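# Place bottles on ledges matching their cap colours

## Task

Set every bottle upright on the wall ledge whose label strip is the same colour as that bottle's cap. A bottle counts only if its entire base rests on that ledge, and it must stay there once the robot lets go.

## Robot and tools

Robot: two seven-joint arms, left_arm and right_arm, each ending in a two-finger gripper. Both face +x. left_arm sits on the +y side; this has nothing to do with which side of an image it shows up on.

Frame: every position and orientation is given in one scene frame. Its origin lies on the plane z = 0, midway between the arm bases and 0.70 m below them. +z is up and +x is forward. Positions are in metres. Orientations are unit quaternions written w first (qw, qx, qy, qz). A gripper's fingers extend along its own +z axis and close along its own y axis. end_effector_position is the point between the pads when closed, just under 1 cm behind the tips. While closing, the tips advance about 17 mm along +z, mostly while the pads are still more than 70 mm apart. Reported poses may be a few centimetres off, more so at long reach.

The row: every command uses rows of 16 numbers, always both arms, even when only one moves. Numbers 1-8 are left_arm: x, y, z, qw, qx, qy, qz, opening. Numbers 9-16 are right_arm in the same order. x, y, z and the quaternion are an absolute pose for that gripper, not an offset. Opening runs from -1 (closed) to +1 (fully open, 0.145 m). A full close takes roughly 0.5 s or more.

Tools:
- execute_actions(actions, cameras): actions is a list of actions. Each action is a table of up to 15 rows, one row per 1/30 s step; if the table is short, its last row is held to fill 15 steps. A target more than 0.6 m from where that gripper starts the action, along any of the gripper's own axes, makes the action rejected for both arms. If the first action fails that check against the latest reported state, or anything is malformed, the whole call is rejected. An empty list only reports state and images.
- move(target, speed, blend, opening_speed, blocking, cameras): target is one 16-number row, or a list of up to 15 rows visited in turn. Each gripper follows a straight path from its current Hand target to the pose. speed is m/s per arm path, 0.002 to 1.1, default 0.25; rotation is capped at twice that in rad/s. It can be one value or one per target. blend (m) rounds corners in a list; 0 means stop at each point. opening_speed (per second on the -1..1 scale, at least 0.2) makes finger changes gradual. blocking=false returns after about 0.5 s while the move continues. A new move takes over from a running one. Paths do not avoid obstacles or the other arm. Grippers lag, stray and may overshoot speed, especially with a stretched arm. The result adds a "move:" line with the ending (done, off_target, moving, held, fault) and any limits (paced = pose clipped, held = steps withheld). An arm not named in the ending is done: at rest within 3 mm and 2 degrees. Neither done nor off_target tells you about contact.
- wait(seconds, cameras): 0 to 10 s; arms keep their last command and any running move continues.
- stop(cameras): brakes a running move; faster moves need more room.
- zoom_image(camera, region): camera is cam_high or cam_low; region [x0, y0, x1, y1] in pixels, at most 504 by 504, from the newest image.
- read_manual(section): licence text only.
- finished_scene(scene): ends the scene (number 1 or 2); irreversible.

Cameras: cam_high and cam_low, each 896x504, with pinhole+radial calibration given in the session. Their real poses may differ slightly from it.

Reading results: each gripper's end_effector_position and end_effector_quat_wxyz; Hand target (where the arm is currently sent, often short of what you asked); Tool commands; grip_measured (measured opening on the -1..1 scale); Joint positions (last entry is the opening in metres); Joint velocities ("within noise" means still); Joint torques (drive output including gravity, with offsets; numbers 3 and 4 wrap at ±28 N m). Calls that ran actions also list positions at some steps. MOTOR HOT appears at 85 °C. At 100 °C an OVER-TEMPERATURE FAULT stops the arm for 30-60 s or more.

Control behaviour: per step, commanded orientation is clipped to within 32 degrees of the measured one. Position takes priority when both cannot be met. One action may not arrive, so send the remainder next. Large gripper rotations can swing the elbow. To hold an orientation, repeat the same quaternion in every row rather than copying a drifted reading. To park an arm, resend its last reported pose and desired opening every call. Sending the measured pose can relieve a press. Resend an unchanged opening; a 0 is a real command.

Gripping: to hold something, command an opening well below grip_measured; the lower, the firmer (about 10 N per pad at most, objects up to about 11 cm). Closing fast can squeeze too hard.

Avoid: knocking or pushing anything out of the work area; drops; releasing objects that are still moving; fast contacts; pressing targets far past contact; any collision or press between the two arms, including one gripper closing on the other's fingers. The clearance check does not protect the grippers, their housings or wrist cameras from each other. Also avoid long loaded holds or stretched poses that heat motors. Loose objects may occasionally get nudged by the scene.

Each tool is called after "Call:" as name(argument=value, ...) on one line, values as JSON.

## Session

Call:
execute_actions(actions=[])

Call:
zoom_image(camera="cam_high", region=[400, 180, 700, 430])

Call:
zoom_image(camera="cam_low", region=[320, 120, 640, 400])

Scene clock: 0.00 s.
left_arm: end_effector_position=(+0.2239, +0.1828, +0.6144) grip_measured=+1.00 end_effector_quat_wxyz=(-0.319, +0.395, -0.515, +0.691) | right_arm: end_effector_position=(+0.4009, -0.1655, +0.3728) grip_measured=+1.00 end_effector_quat_wxyz=(+0.260, +0.265, +0.837, +0.401)
Joint positions: left_arm=[-1.106 0.942 0.535 2.339 -0.48 -0.199 -0.367 0.145] | right_arm=[0.583 0.619 -0.841 0.925 -1.182 -0.496 -0.047 0.145]
Joint velocities: within noise
Joint torques (N m): no reading
Motor temperatures (°C): left_arm=[20 20 22 21 21 23 21] | right_arm=[20 22 22 19 20 19 21]
Hand target: left_arm +0.2239, +0.1828, +0.6144; -0.319, +0.395, -0.515, +0.691 | right_arm +0.4009, -0.1655, +0.3728; +0.260, +0.265, +0.837, +0.401
Tool commands: left_gripper/opening=+1.0 right_gripper/opening=+1.0

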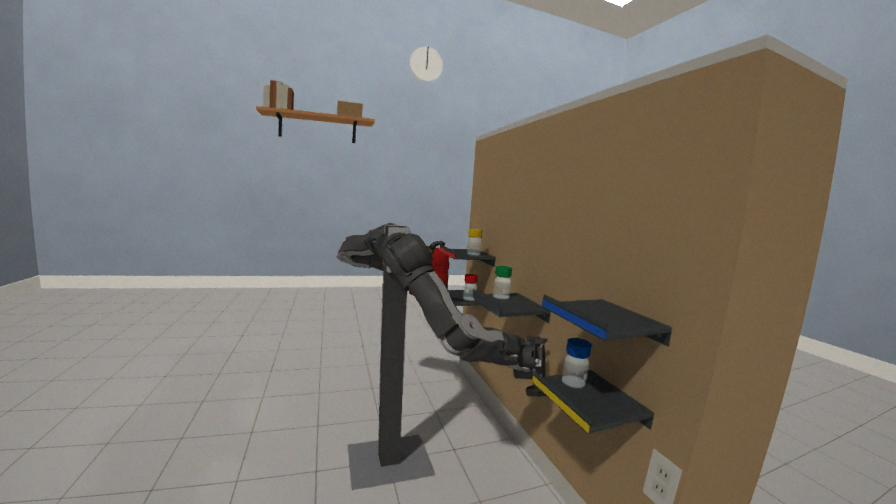

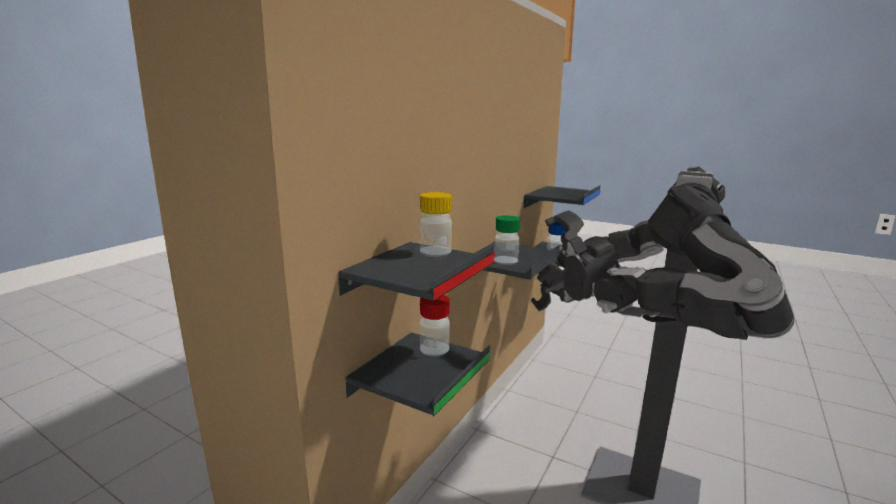

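Scaled by 1.680 from the camera's 896x504 image, which has a finer 1280x720 frame.

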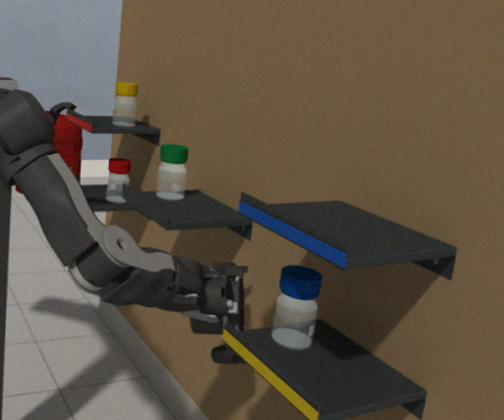

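Scaled by 1.575 from the camera's 896x504 image, which has a finer 1280x720 frame.

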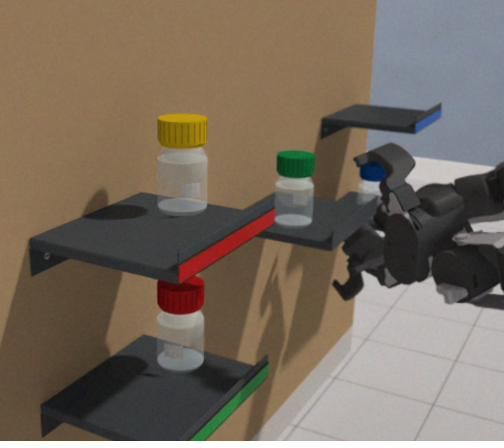

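Call:
move(target=[[0.2239,0.1828,0.6144,-0.319,0.395,-0.515,0.691,1,0.25,-0.22,0.42,0.26,0.265,0.837,0.401,1],[0.2,0.22,0.65,0,0.7071,0,0.7071,1,0.22,-0.3,0.48,0,0.7071,0,0.7071,1]])

Call:
zoom_image(camera="cam_high", region=[400, 180, 700, 430])

Call:
zoom_image(camera="cam_low", region=[320, 120, 640, 400])

Scene clock: 95.90 s.
left_arm: end_effector_position=(+0.2005, +0.2212, +0.6495) grip_measured=+1.00 end_effector_quat_wxyz=(+0.108, +0.612, -0.108, +0.776) | right_arm: end_effector_position=(+0.2198, -0.3001, +0.4790) grip_measured=+1.00 end_effector_quat_wxyz=(+0.001, +0.708, +0.000, +0.706)
Joint positions: left_arm=[-1.41 0.771 0.871 2.429 1.029 -0.508 0.13 0.145] | right_arm=[-0.951 1.048 0.017 1.819 0.823 -0.784 -0.296 0.145]
Joint velocities: within noise
Joint torques (N m): left_arm=[-1.23 0.51 2 3.41 0.27 -0.47 0.18] | right_arm=[-0.12 3.02 3.48 2.47 0.07 -0.44 0.17]
Motor temperatures (°C): left_arm=[20 21 23 22 21 23 21] | right_arm=[23 23 23 20 20 19 21]
Hand target: left_arm +0.2002, +0.2205, +0.6496; +0.109, +0.613, -0.109, +0.775 | right_arm +0.2201, -0.3000, +0.4801; +0.000, +0.707, +0.000, +0.707
Off the commanded pose: left_arm 0.001 m, 22 deg | right_arm 0.001 m, 0 deg.
joint sent to its limit (left arm) — joint 1 (shoulder pitch), lower limit; joint 4 (elbow), upper limit, where the elbow is as bent as it goes. The joint targets are off in orientation, not in position.
joint sent to its limit (right arm) — joint 6 (wrist pitch), lower limit. The joint targets still meet the commanded pose.
move: off_target (left_arm)

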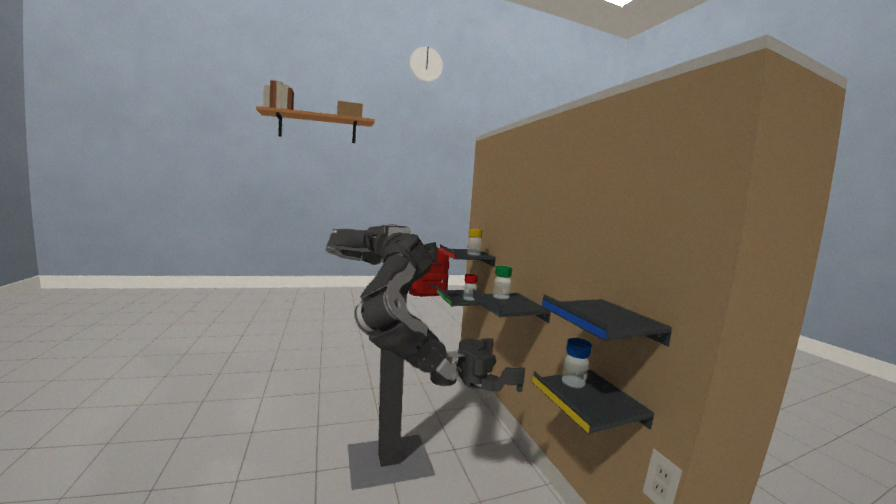

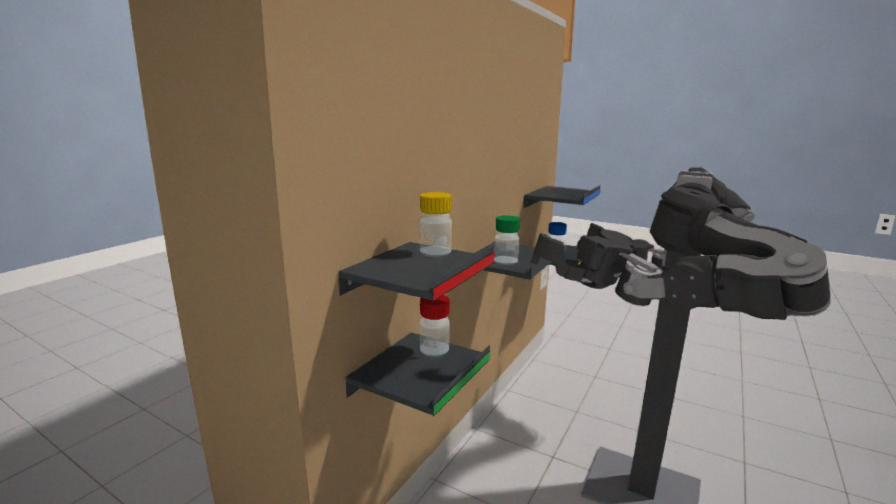

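Scaled by 1.680 from the camera's 896x504 image, which has a finer 1280x720 frame.

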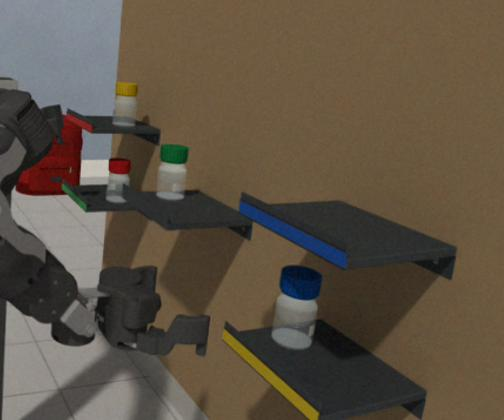

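Scaled by 1.575 from the camera's 896x504 image, which has a finer 1280x720 frame.

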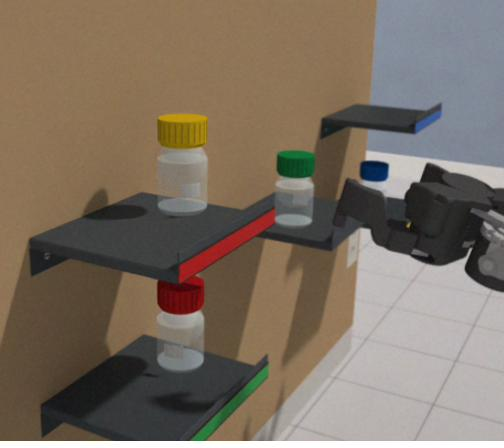

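Call:
move(target=[[0.22,0.22,0.65,0,0.7071,0,0.7071,1,0.25,-0.352,0.492,0,0.7071,0,0.7071,1],[0.26,0.22,0.65,0,0.7071,0,0.7071,1,0.395,-0.352,0.492,0,0.7071,0,0.7071,1]], speed=[0.25,0.12])

Call:
zoom_image(camera="cam_high", region=[480, 260, 680, 430])

Call:
zoom_image(camera="cam_low", region=[400, 120, 640, 330])

Scene clock: 141.17 s.
left_arm: end_effector_position=(+0.2606, +0.2207, +0.6512) grip_measured=+1.00 end_effector_quat_wxyz=(+0.058, +0.662, -0.059, +0.745) | right_arm: end_effector_position=(+0.3957, -0.3533, +0.4953) grip_measured=+1.00 end_effector_quat_wxyz=(+0.002, +0.703, -0.003, +0.711)
Joint positions: left_arm=[-1.253 1.162 0.856 2.43 1.112 -0.276 -0.376 0.145] | right_arm=[0.248 0.941 -0.466 1.14 1.055 -0.378 0.099 0.145]
Joint velocities: within noise
Joint torques (N m): left_arm=[0.86 2.18 1.24 2.71 -0.03 -0.56 -0.08] | right_arm=[4.07 6.53 2.5 1.91 0.1 -0.3 0.17]
Motor temperatures (°C): left_arm=[20 21 24 22 21 24 21] | right_arm=[21 23 23 20 20 20 21]
Hand target: left_arm +0.2604, +0.2204, +0.6496; +0.058, +0.665, -0.058, +0.743 | right_arm +0.3949, -0.3520, +0.4919; +0.000, +0.707, +0.000, +0.707
Off the commanded pose: left_arm 0.002 m, 12 deg | right_arm 0.004 m, 1 deg.
joint sent to its limit (left arm) — joint 4 (elbow), upper limit, where the elbow is as bent as it goes. The joint targets are off in orientation, not in position.
move: off_target (left_arm, right_arm)

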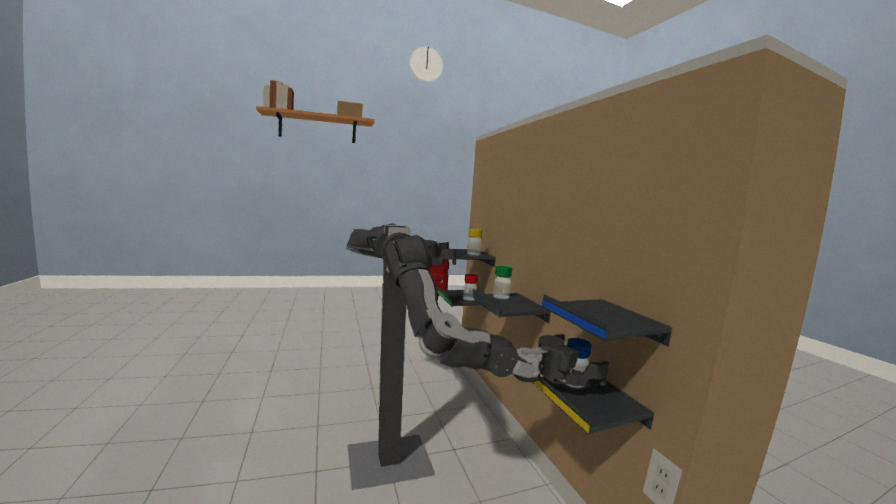

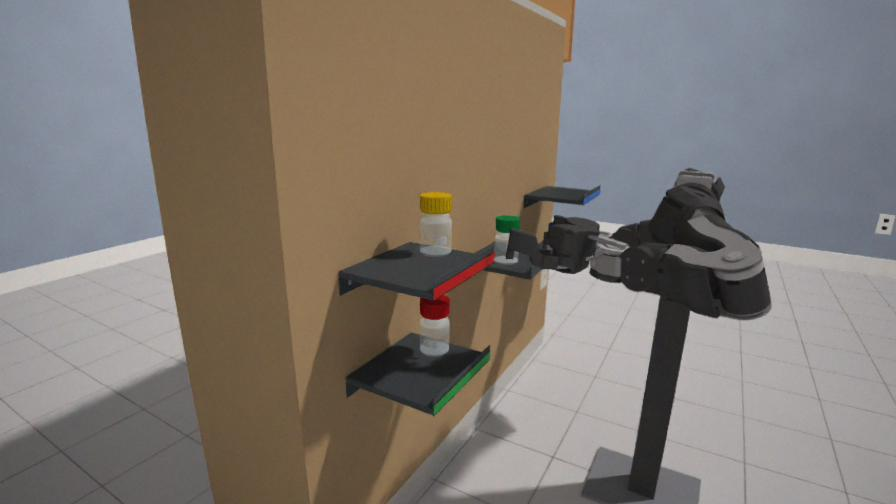

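Scaled by 2.520 from the camera's 896x504 image, which has a finer 1280x720 frame.

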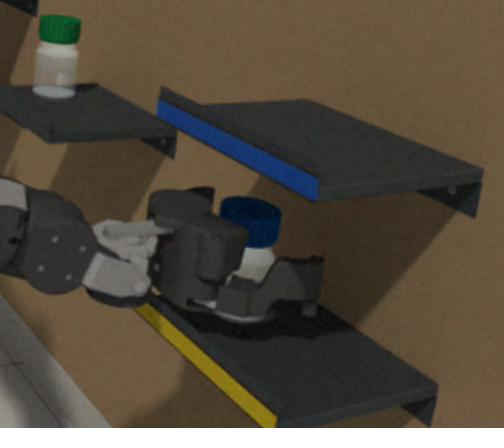

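Scaled by 2.100 from the camera's 896x504 image, which has a finer 1280x720 frame.

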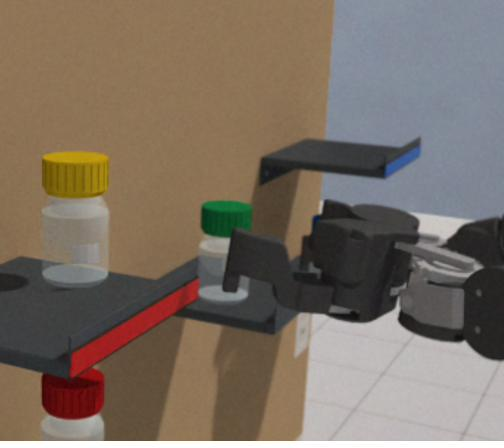

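Call:
move(target=[[0.26,0.22,0.65,0.058,0.665,-0.058,0.743,1,0.407,-0.352,0.492,0,0.7071,0,0.7071,1],[0.26,0.22,0.65,0.058,0.665,-0.058,0.743,1,0.407,-0.352,0.492,0,0.7071,0,0.7071,-0.6]], opening_speed=1.5, speed=0.1)

Call:
zoom_image(camera="cam_high", region=[480, 260, 680, 430])

Scene clock: 152.83 s.
left_arm: end_effector_position=(+0.2605, +0.2208, +0.6509) grip_measured=+1.00 end_effector_quat_wxyz=(+0.058, +0.663, -0.059, +0.744) | right_arm: end_effector_position=(+0.4070, -0.3540, +0.4945) grip_measured=-0.34 end_effector_quat_wxyz=(+0.003, +0.704, -0.002, +0.710)
Joint positions: left_arm=[-1.254 1.162 0.856 2.43 1.112 -0.276 -0.376 0.145] | right_arm=[0.319 0.905 -0.487 1.073 1.034 -0.358 0.123 0.05]
Joint velocities: within noise
Joint torques (N m): left_arm=[0.78 1.83 1.39 2.71 -0.08 -0.62 0.05] | right_arm=[4.76 5.74 2.5 2.11 0.17 -0.35 0.14]
Motor temperatures (°C): left_arm=[20 21 23 22 21 24 21] | right_arm=[22 23 23 20 20 20 21]
Hand target: left_arm +0.2602, +0.2202, +0.6499; +0.059, +0.664, -0.059, +0.743 | right_arm +0.4070, -0.3520, +0.4920; +0.000, +0.707, +0.000, +0.707
Off the commanded pose: left_arm 0.001 m, 0 deg | right_arm 0.003 m, 1 deg.
joint sent to its limit (left arm) — joint 4 (elbow), upper limit, where the elbow is as bent as it goes. The joint targets still meet the commanded pose.
move: done; target 2's new opening was sent with right_arm's hand 0.004 m and 1 deg from that target

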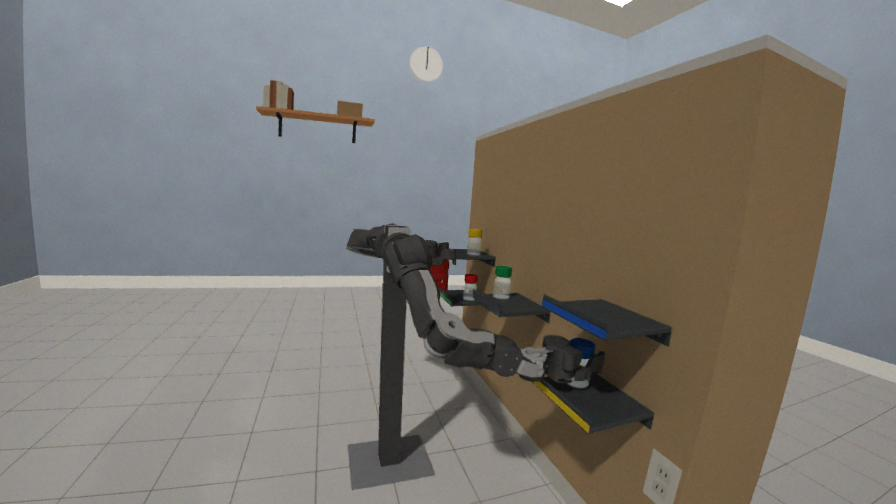

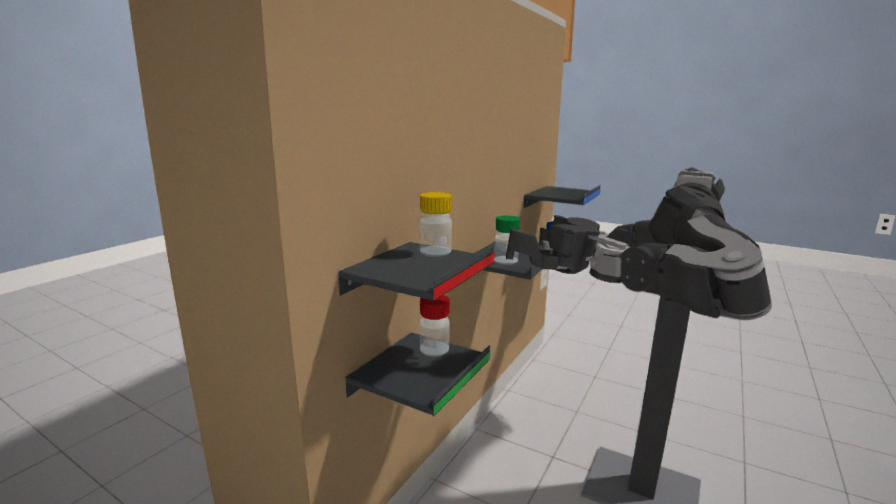

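Scaled by 2.520 from the camera's 896x504 image, which has a finer 1280x720 frame.

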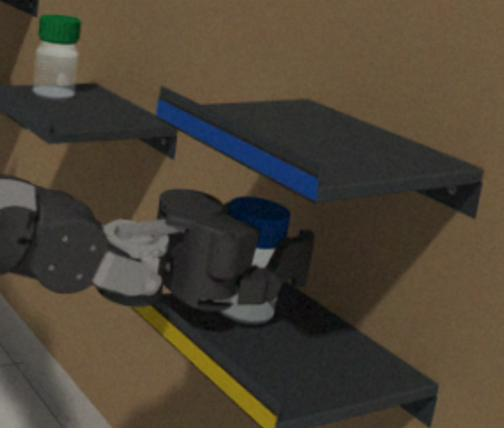

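Call:
move(target=[[0.26,0.22,0.65,0.058,0.665,-0.058,0.743,1,0.407,-0.354,0.517,0,0.7071,0,0.7071,-0.6],[0.26,0.22,0.65,0.058,0.665,-0.058,0.743,1,0.24,-0.36,0.52,0,0.7071,0,0.7071,-0.6],[0.26,0.22,0.65,0.058,0.665,-0.058,0.743,1,0.235,-0.37,0.735,0,0.7071,0,0.7071,-0.6],[0.26,0.22,0.65,0.058,0.665,-0.058,0.743,1,0.4,-0.38,0.735,0,0.7071,0,0.7071,-0.6]], speed=[0.08,0.16,0.2,0.16], blend=0.008)

Call:
zoom_image(camera="cam_high", region=[480, 210, 680, 380])

Call:
zoom_image(camera="cam_low", region=[480, 120, 680, 290])

Scene clock: 166.67 s.
left_arm: end_effector_position=(+0.2605, +0.2208, +0.6509) grip_measured=+1.00 end_effector_quat_wxyz=(+0.058, +0.663, -0.059, +0.744) | right_arm: end_effector_position=(+0.4001, -0.3803, +0.7349) grip_measured=-0.35 end_effector_quat_wxyz=(+0.007, +0.709, +0.006, +0.705)
Joint positions: left_arm=[-1.254 1.162 0.856 2.43 1.112 -0.276 -0.376 0.145] | right_arm=[-1.31 1.681 1.463 1.424 1.559 0.16 0.038 0.049]
Joint velocities: within noise
Joint torques (N m): left_arm=[0.8 1.86 1.39 2.71 -0.08 -0.62 0.05] | right_arm=[4 1.99 4.89 0.35 0.19 -0.63 0.13]
Motor temperatures (°C): left_arm=[20 21 23 22 21 24 21] | right_arm=[22 24 23 20 20 20 21]
Hand target: left_arm +0.2602, +0.2202, +0.6499; +0.059, +0.664, -0.059, +0.743 | right_arm +0.4000, -0.3801, +0.7351; +0.005, +0.708, +0.007, +0.706
Off the commanded pose: left_arm 0.001 m, 0 deg | right_arm 0.000 m, 1 deg.
joint sent to its limit (left arm) — joint 4 (elbow), upper limit, where the elbow is as bent as it goes. The joint targets still meet the commanded pose.
joint sent to its limit (right arm) — joint 1 (shoulder pitch), lower limit; joint 5 (forearm roll), upper limit. The joint targets still meet the commanded pose.
move: done

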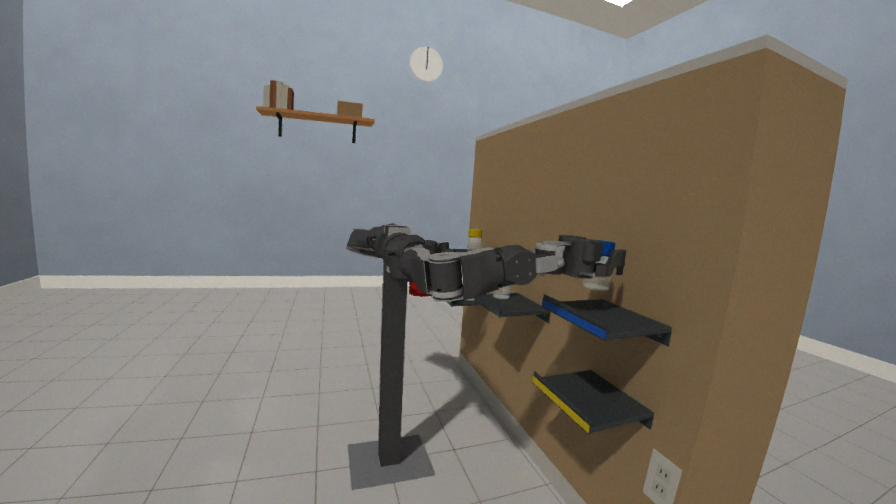

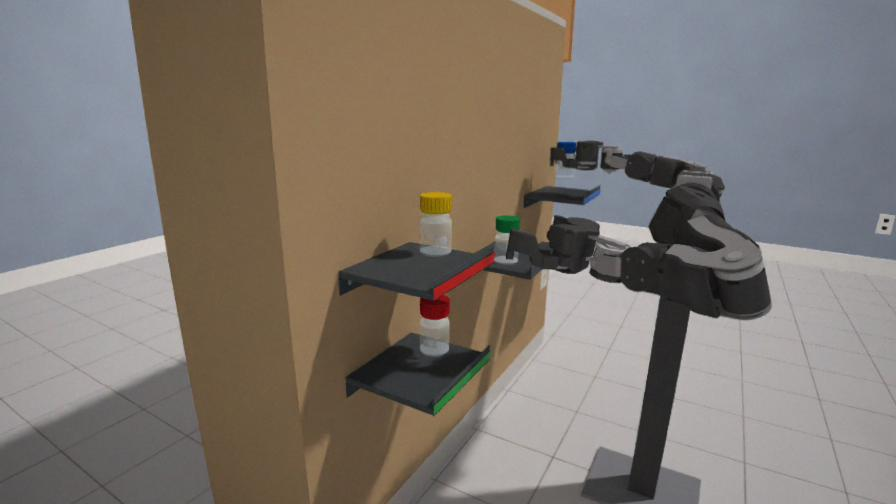

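Scaled by 2.520 from the camera's 896x504 image, which has a finer 1280x720 frame.

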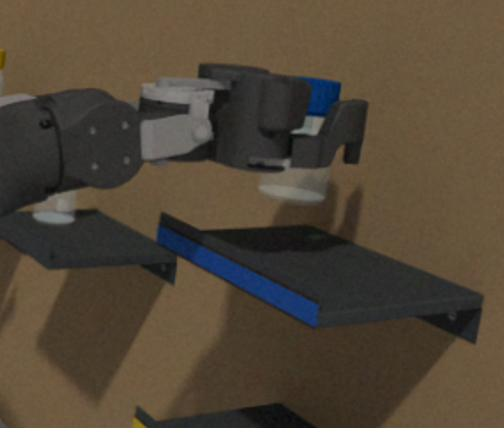

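Scaled by 2.520 from the camera's 896x504 image, which has a finer 1280x720 frame.

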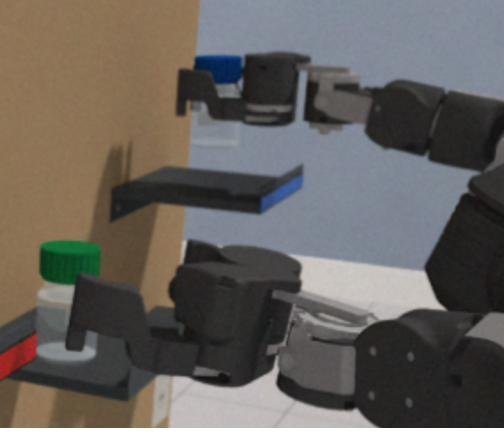

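Call:
move(target=[0.26,0.22,0.65,0.058,0.665,-0.058,0.743,1,0.4,-0.38,0.703,0,0.7071,0,0.7071,-0.6], speed=0.05)

Call:
zoom_image(camera="cam_high", region=[480, 210, 680, 380])

Call:
zoom_image(camera="cam_low", region=[480, 120, 680, 290])

Scene clock: 177.10 s.
left_arm: end_effector_position=(+0.2605, +0.2208, +0.6509) grip_measured=+1.00 end_effector_quat_wxyz=(+0.058, +0.663, -0.059, +0.744) | right_arm: end_effector_position=(+0.4000, -0.3796, +0.7032) grip_measured=-0.35 end_effector_quat_wxyz=(+0.012, +0.711, +0.014, +0.703)
Joint positions: left_arm=[-1.254 1.162 0.856 2.43 1.112 -0.276 -0.376 0.145] | right_arm=[-1.31 1.669 1.321 1.44 1.559 0.022 0.038 0.049]
Joint velocities: within noise
Joint torques (N m): left_arm=[0.78 1.86 1.39 2.71 -0.08 -0.62 0.04] | right_arm=[3.89 1.86 4.33 0.42 0.2 -0.75 -0.09]
Motor temperatures (°C): left_arm=[20 21 23 22 21 24 21] | right_arm=[22 23 24 19 20 20 21]
Hand target: left_arm +0.2602, +0.2202, +0.6499; +0.059, +0.664, -0.059, +0.743 | right_arm +0.3999, -0.3801, +0.7032; +0.012, +0.709, +0.012, +0.705
Off the commanded pose: left_arm 0.001 m, 0 deg | right_arm 0.000 m, 2 deg.
joint sent to its limit (left arm) — joint 4 (elbow), upper limit, where the elbow is as bent as it goes. The joint targets still meet the commanded pose.
joint sent to its limit (right arm) — joint 1 (shoulder pitch), lower limit; joint 5 (forearm roll), upper limit. The joint targets still meet the commanded pose.
move: done

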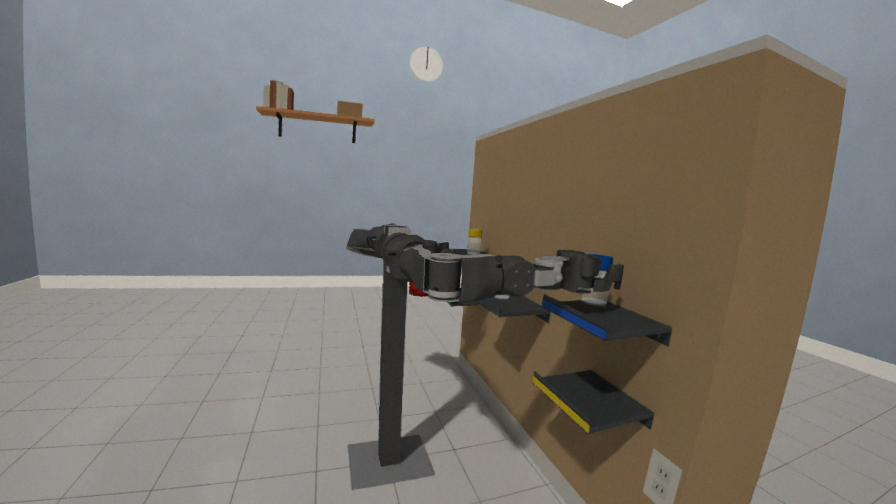

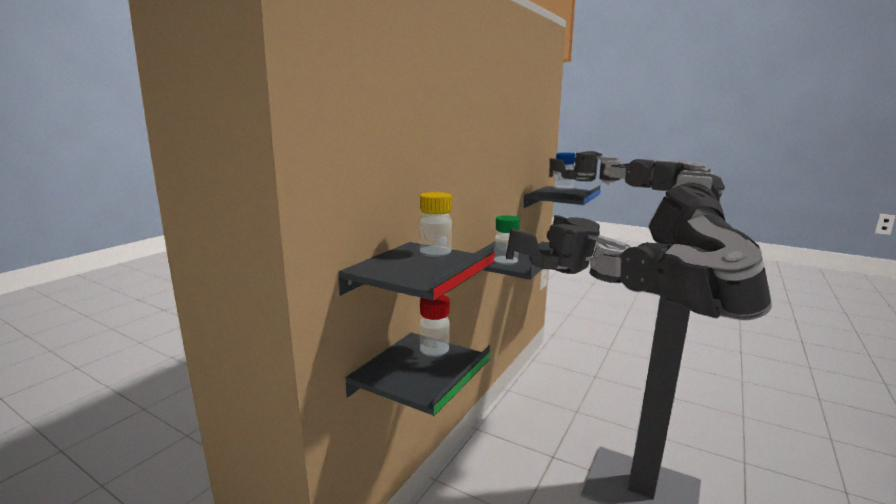

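Scaled by 2.520 from the camera's 896x504 image, which has a finer 1280x720 frame.

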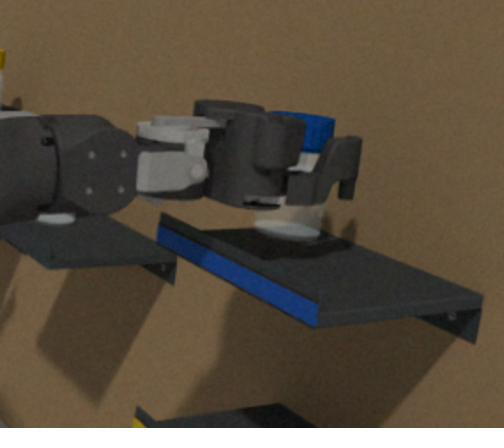

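Scaled by 2.520 from the camera's 896x504 image, which has a finer 1280x720 frame.

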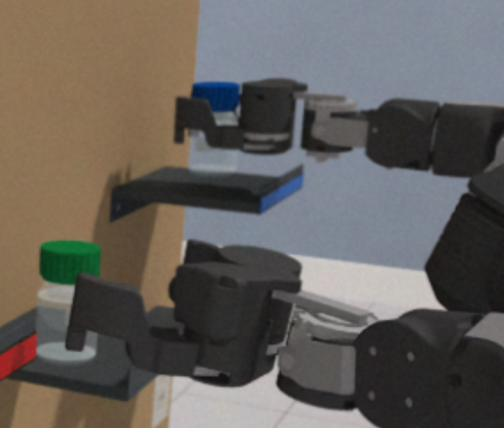

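Call:
move(target=[0.26,0.22,0.65,0.058,0.665,-0.058,0.743,1,0.395,-0.38,0.688,0,0.7071,0,0.7071,-0.6], speed=0.03)

Call:
zoom_image(camera="cam_high", region=[560, 240, 660, 325])

Call:
zoom_image(camera="cam_low", region=[520, 130, 620, 215])

Scene clock: 183.97 s.
left_arm: end_effector_position=(+0.2605, +0.2208, +0.6509) grip_measured=+1.00 end_effector_quat_wxyz=(+0.058, +0.663, -0.059, +0.744) | right_arm: end_effector_position=(+0.3951, -0.3791, +0.6887) grip_measured=-0.35 end_effector_quat_wxyz=(+0.012, +0.710, +0.014, +0.704)
Joint positions: left_arm=[-1.254 1.162 0.856 2.43 1.112 -0.276 -0.376 0.145] | right_arm=[-1.31 1.647 1.259 1.467 1.559 -0.042 0.033 0.049]
Joint velocities: within noise
Joint torques (N m): left_arm=[0.8 1.83 1.4 2.71 -0.08 -0.62 0.05] | right_arm=[3.76 1.94 4.05 0.34 0.2 -0.75 -0.16]
Motor temperatures (°C): left_arm=[20 21 23 22 21 24 21] | right_arm=[22 23 24 19 20 20 21]
Hand target: left_arm +0.2602, +0.2202, +0.6499; +0.059, +0.664, -0.059, +0.743 | right_arm +0.3948, -0.3800, +0.6882; +0.013, +0.708, +0.012, +0.706
Off the commanded pose: left_arm 0.001 m, 0 deg | right_arm 0.001 m, 2 deg.
joint sent to its limit (left arm) — joint 4 (elbow), upper limit, where the elbow is as bent as it goes. The joint targets still meet the commanded pose.
joint sent to its limit (right arm) — joint 1 (shoulder pitch), lower limit; joint 5 (forearm roll), upper limit. The joint targets still meet the commanded pose.
move: done

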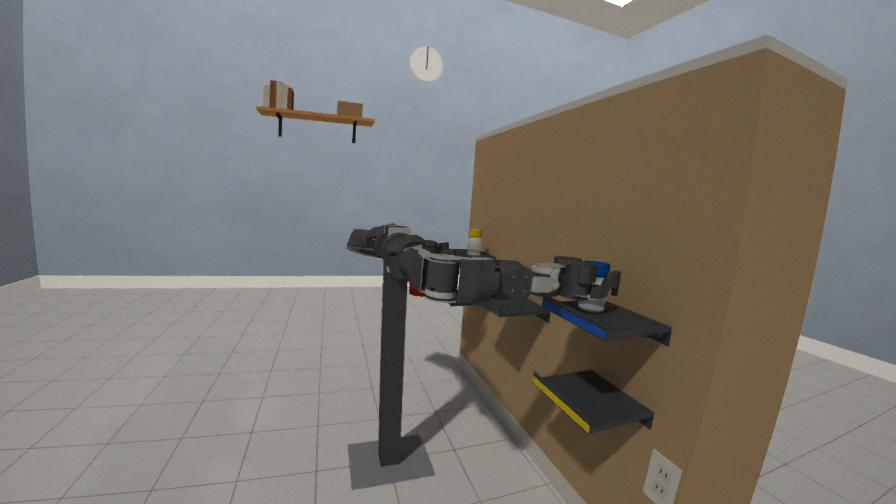

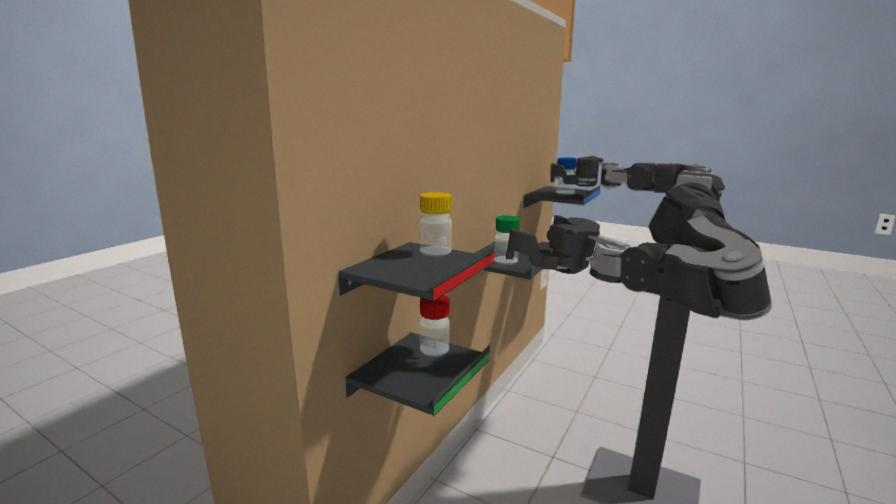

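Scaled by 5.040 from the camera's 896x504 image, which has a finer 1280x720 frame.

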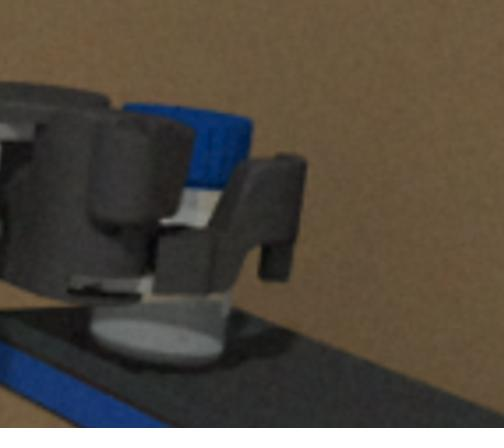

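Scaled by 5.040 from the camera's 896x504 image, which has a finer 1280x720 frame.

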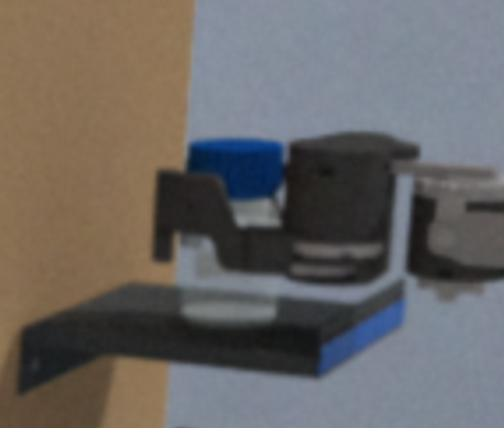

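Call:
move(target=[0.26,0.22,0.65,0.058,0.665,-0.058,0.743,1,0.395,-0.38,0.678,0,0.7071,0,0.7071,-0.6], speed=0.02)

Call:
zoom_image(camera="cam_high", region=[560, 240, 660, 325])

Scene clock: 191.67 s.
left_arm: end_effector_position=(+0.2605, +0.2208, +0.6509) grip_measured=+1.00 end_effector_quat_wxyz=(+0.058, +0.663, -0.059, +0.744) | right_arm: end_effector_position=(+0.3947, -0.3794, +0.6872) grip_measured=-0.35 end_effector_quat_wxyz=(+0.014, +0.698, +0.014, +0.716)
Joint positions: left_arm=[-1.254 1.162 0.856 2.43 1.112 -0.276 -0.376 0.145] | right_arm=[-1.307 1.647 1.222 1.468 1.561 -0.11 0.028 0.049]
Joint velocities: within noise
Joint torques (N m): left_arm=[0.78 1.86 1.39 2.71 -0.08 -0.62 0.05] | right_arm=[3.05 2.65 1.91 0.35 0.12 -0.07 -0.23]
Motor temperatures (°C): left_arm=[20 21 23 22 21 24 21] | right_arm=[22 23 24 19 20 20 21]
Hand target: left_arm +0.2602, +0.2202, +0.6499; +0.059, +0.664, -0.059, +0.743 | right_arm +0.3947, -0.3799, +0.6780; +0.016, +0.709, +0.013, +0.705
Off the commanded pose: left_arm 0.001 m, 0 deg | right_arm 0.009 m, 3 deg.
joint read past its limit (right arm) — joint 5 (forearm roll), upper limit.
joint sent to its limit (left arm) — joint 4 (elbow), upper limit, where the elbow is as bent as it goes. The joint targets still meet the commanded pose.
joint sent to its limit (right arm) — joint 1 (shoulder pitch), lower limit; joint 5 (forearm roll), upper limit. The joint targets still meet the commanded pose.
move: off_target (right_arm)

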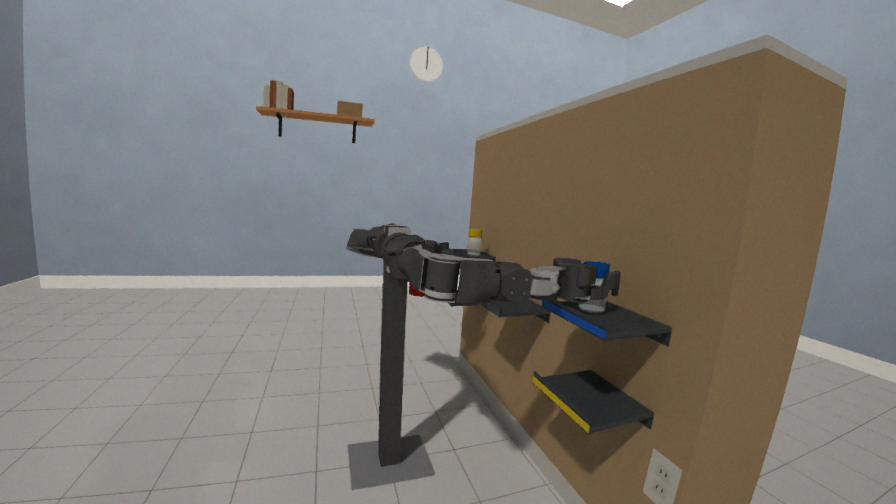

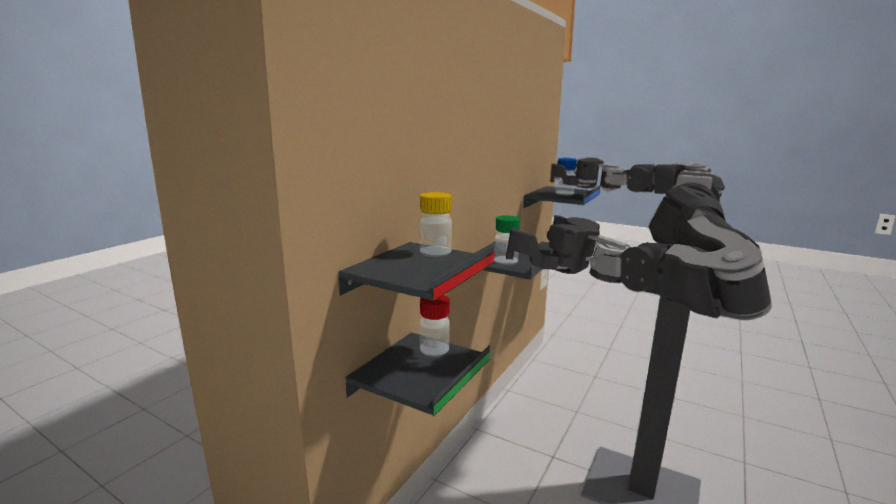

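Scaled by 5.040 from the camera's 896x504 image, which has a finer 1280x720 frame.

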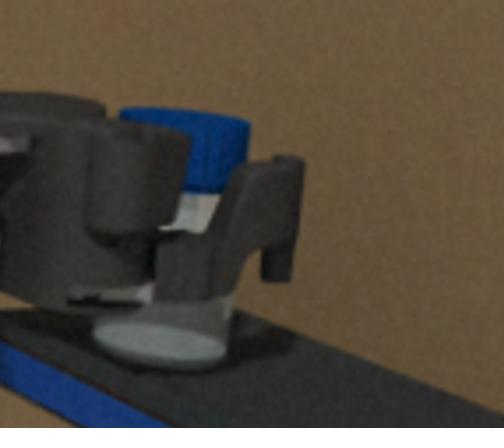

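Call:
move(target=[[0.26,0.25,0.67,0,0.7071,0,0.7071,1,0.395,-0.38,0.6865,0,0.7071,0,0.7071,-0.6],[0.27,0.315,0.685,0,0.7071,0,0.7071,1,0.395,-0.38,0.6865,0,0.7071,0,0.7071,1],[0.3,0.315,0.685,0,0.7071,0,0.7071,1,0.24,-0.37,0.69,0,0.7071,0,0.7071,1],[0.395,0.315,0.685,0,0.7071,0,0.7071,1,0.22,-0.3,0.62,0,0.7071,0,0.7071,1]], opening_speed=1.5, speed=[0.1,0.1,0.15,0.15])

Call:
zoom_image(camera="cam_high", region=[400, 180, 700, 430])

Call:
zoom_image(camera="cam_low", region=[320, 140, 600, 380])

Scene clock: 215.97 s.
left_arm: end_effector_position=(+0.3953, +0.3149, +0.6867) grip_measured=+1.00 end_effector_quat_wxyz=(-0.001, +0.706, -0.001, +0.708) | right_arm: end_effector_position=(+0.2202, -0.2990, +0.6203) grip_measured=+1.00 end_effector_quat_wxyz=(-0.002, +0.708, +0.002, +0.707)
Joint positions: left_arm=[-1.314 1.685 1.241 1.731 1.584 -0.081 -0.271 0.145] | right_arm=[-1.258 0.718 0.968 2.318 1.13 -0.115 0.014 0.145]
Joint velocities: within noise
Joint torques (N m): left_arm=[4.95 1.65 3.48 0.17 0.07 -0.68 0.15] | right_arm=[-0.49 1.17 2.41 1.98 0.08 -0.53 -0.13]
Motor temperatures (°C): left_arm=[20 21 23 21 21 24 21] | right_arm=[22 23 24 19 20 20 21]
Hand target: left_arm +0.3950, +0.3150, +0.6850; +0.000, +0.707, +0.000, +0.707 | right_arm +0.2200, -0.3001, +0.6200; +0.000, +0.707, +0.000, +0.707
Off the commanded pose: left_arm 0.002 m, 0 deg | right_arm 0.001 m, 0 deg.
joint sent to its limit (left arm) — joint 5 (forearm roll), upper limit. The joint targets still meet the commanded pose.
move: done

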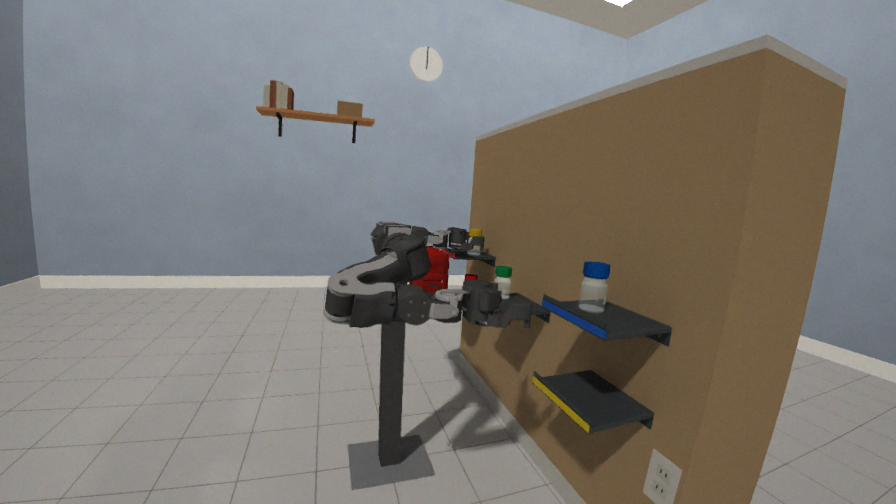

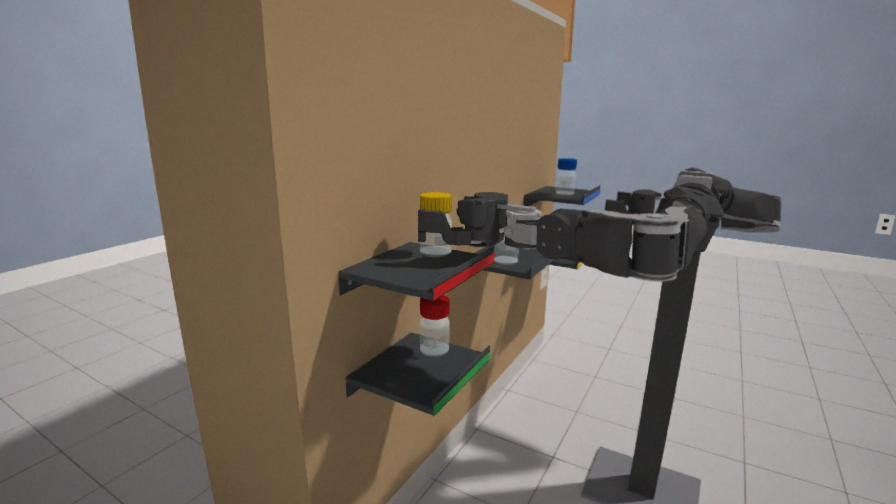

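Scaled by 1.680 from the camera's 896x504 image, which has a finer 1280x720 frame.

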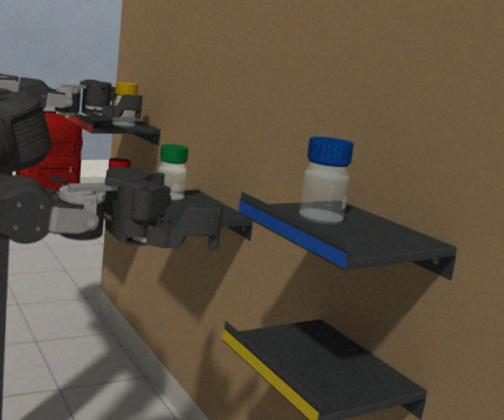

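Scaled by 1.800 from the camera's 896x504 image, which has a finer 1280x720 frame.

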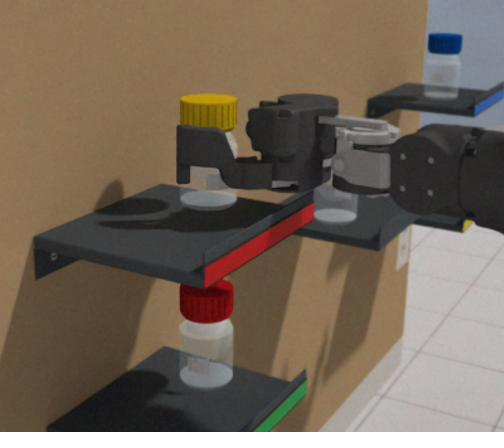

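Call:
move(target=[[0.402,0.315,0.68,0,0.7071,0,0.7071,1,0.24,-0.05,0.6,0,0.7071,0,0.7071,1],[0.402,0.315,0.68,0,0.7071,0,0.7071,-0.6,0.26,0.015,0.597,0,0.7071,0,0.7071,1],[0.402,0.315,0.68,0,0.7071,0,0.7071,-0.6,0.39,0.015,0.597,0,0.7071,0,0.7071,1]], opening_speed=1.5, speed=0.15)

Call:
zoom_image(camera="cam_high", region=[420, 200, 570, 325])

Call:
zoom_image(camera="cam_low", region=[400, 160, 600, 330])

Scene clock: 249.47 s.
left_arm: end_effector_position=(+0.4019, +0.3161, +0.6809) grip_measured=-0.35 end_effector_quat_wxyz=(-0.002, +0.706, +0.001, +0.708) | right_arm: end_effector_position=(+0.3900, +0.0145, +0.5982) grip_measured=+1.00 end_effector_quat_wxyz=(+0.002, +0.707, -0.001, +0.708)
Joint positions: left_arm=[-1.37 1.716 1.27 1.694 1.584 -0.106 -0.268 0.049] | right_arm=[0.408 -0.178 -0.671 1.629 0.133 0.482 -0.748 0.145]
Joint velocities: within noise
Joint torques (N m): left_arm=[5.05 1.83 4.04 0.32 0.07 -0.64 0.18] | right_arm=[4.76 -3.07 0.05 3.79 -0.18 -0.42 0.11]
Motor temperatures (°C): left_arm=[21 21 25 21 21 24 21] | right_arm=[21 23 23 19 20 20 21]
Hand target: left_arm +0.4020, +0.3149, +0.6799; +0.000, +0.707, +0.000, +0.707 | right_arm +0.3900, +0.0150, +0.5970; +0.000, +0.707, +0.000, +0.707
Off the commanded pose: left_arm 0.001 m, 0 deg | right_arm 0.001 m, 0 deg.
joint read past its limit (right arm) — joint 2 (shoulder roll), lower limit.
joint sent to its limit (left arm) — joint 5 (forearm roll), upper limit. The joint targets still meet the commanded pose.
move: done

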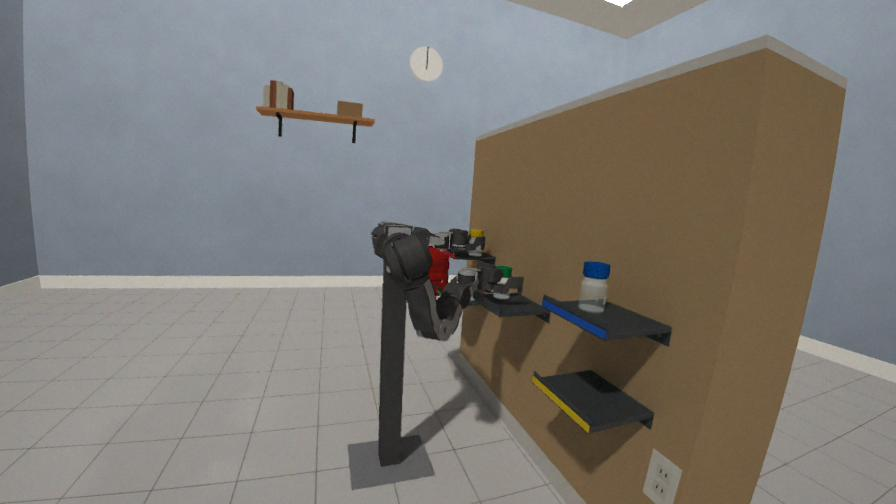

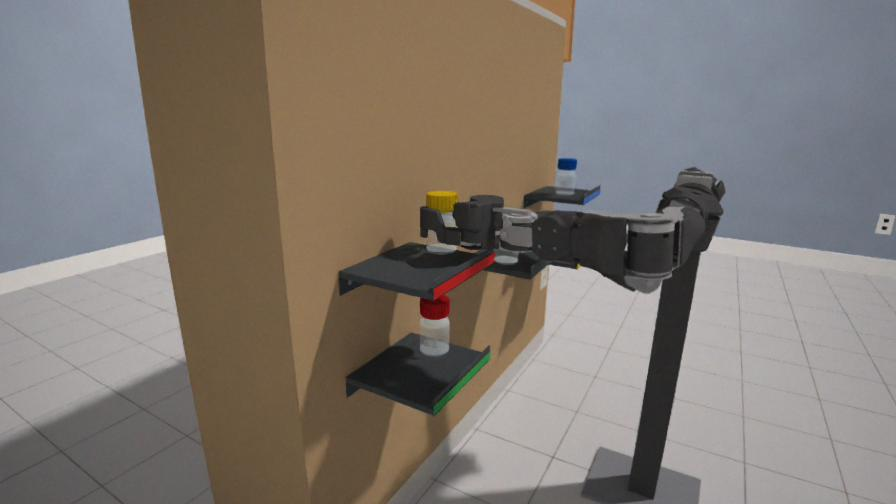

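Scaled by 3.360 from the camera's 896x504 image, which has a finer 1280x720 frame.

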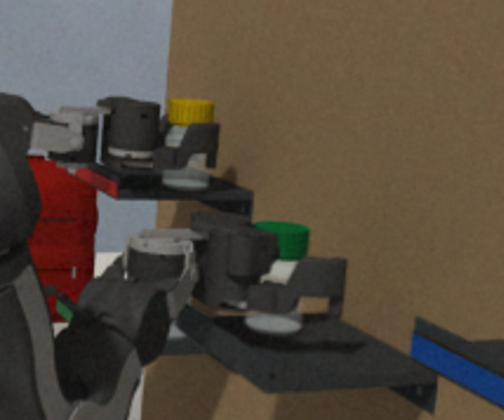

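Scaled by 2.520 from the camera's 896x504 image, which has a finer 1280x720 frame.

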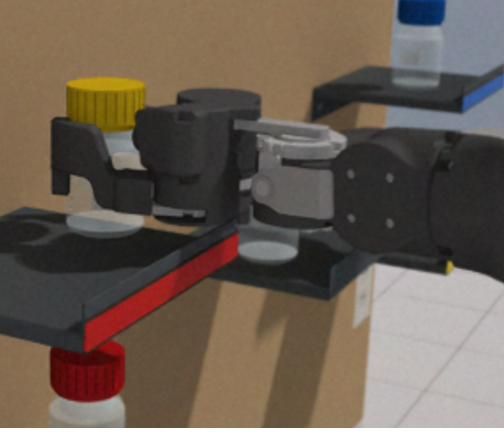

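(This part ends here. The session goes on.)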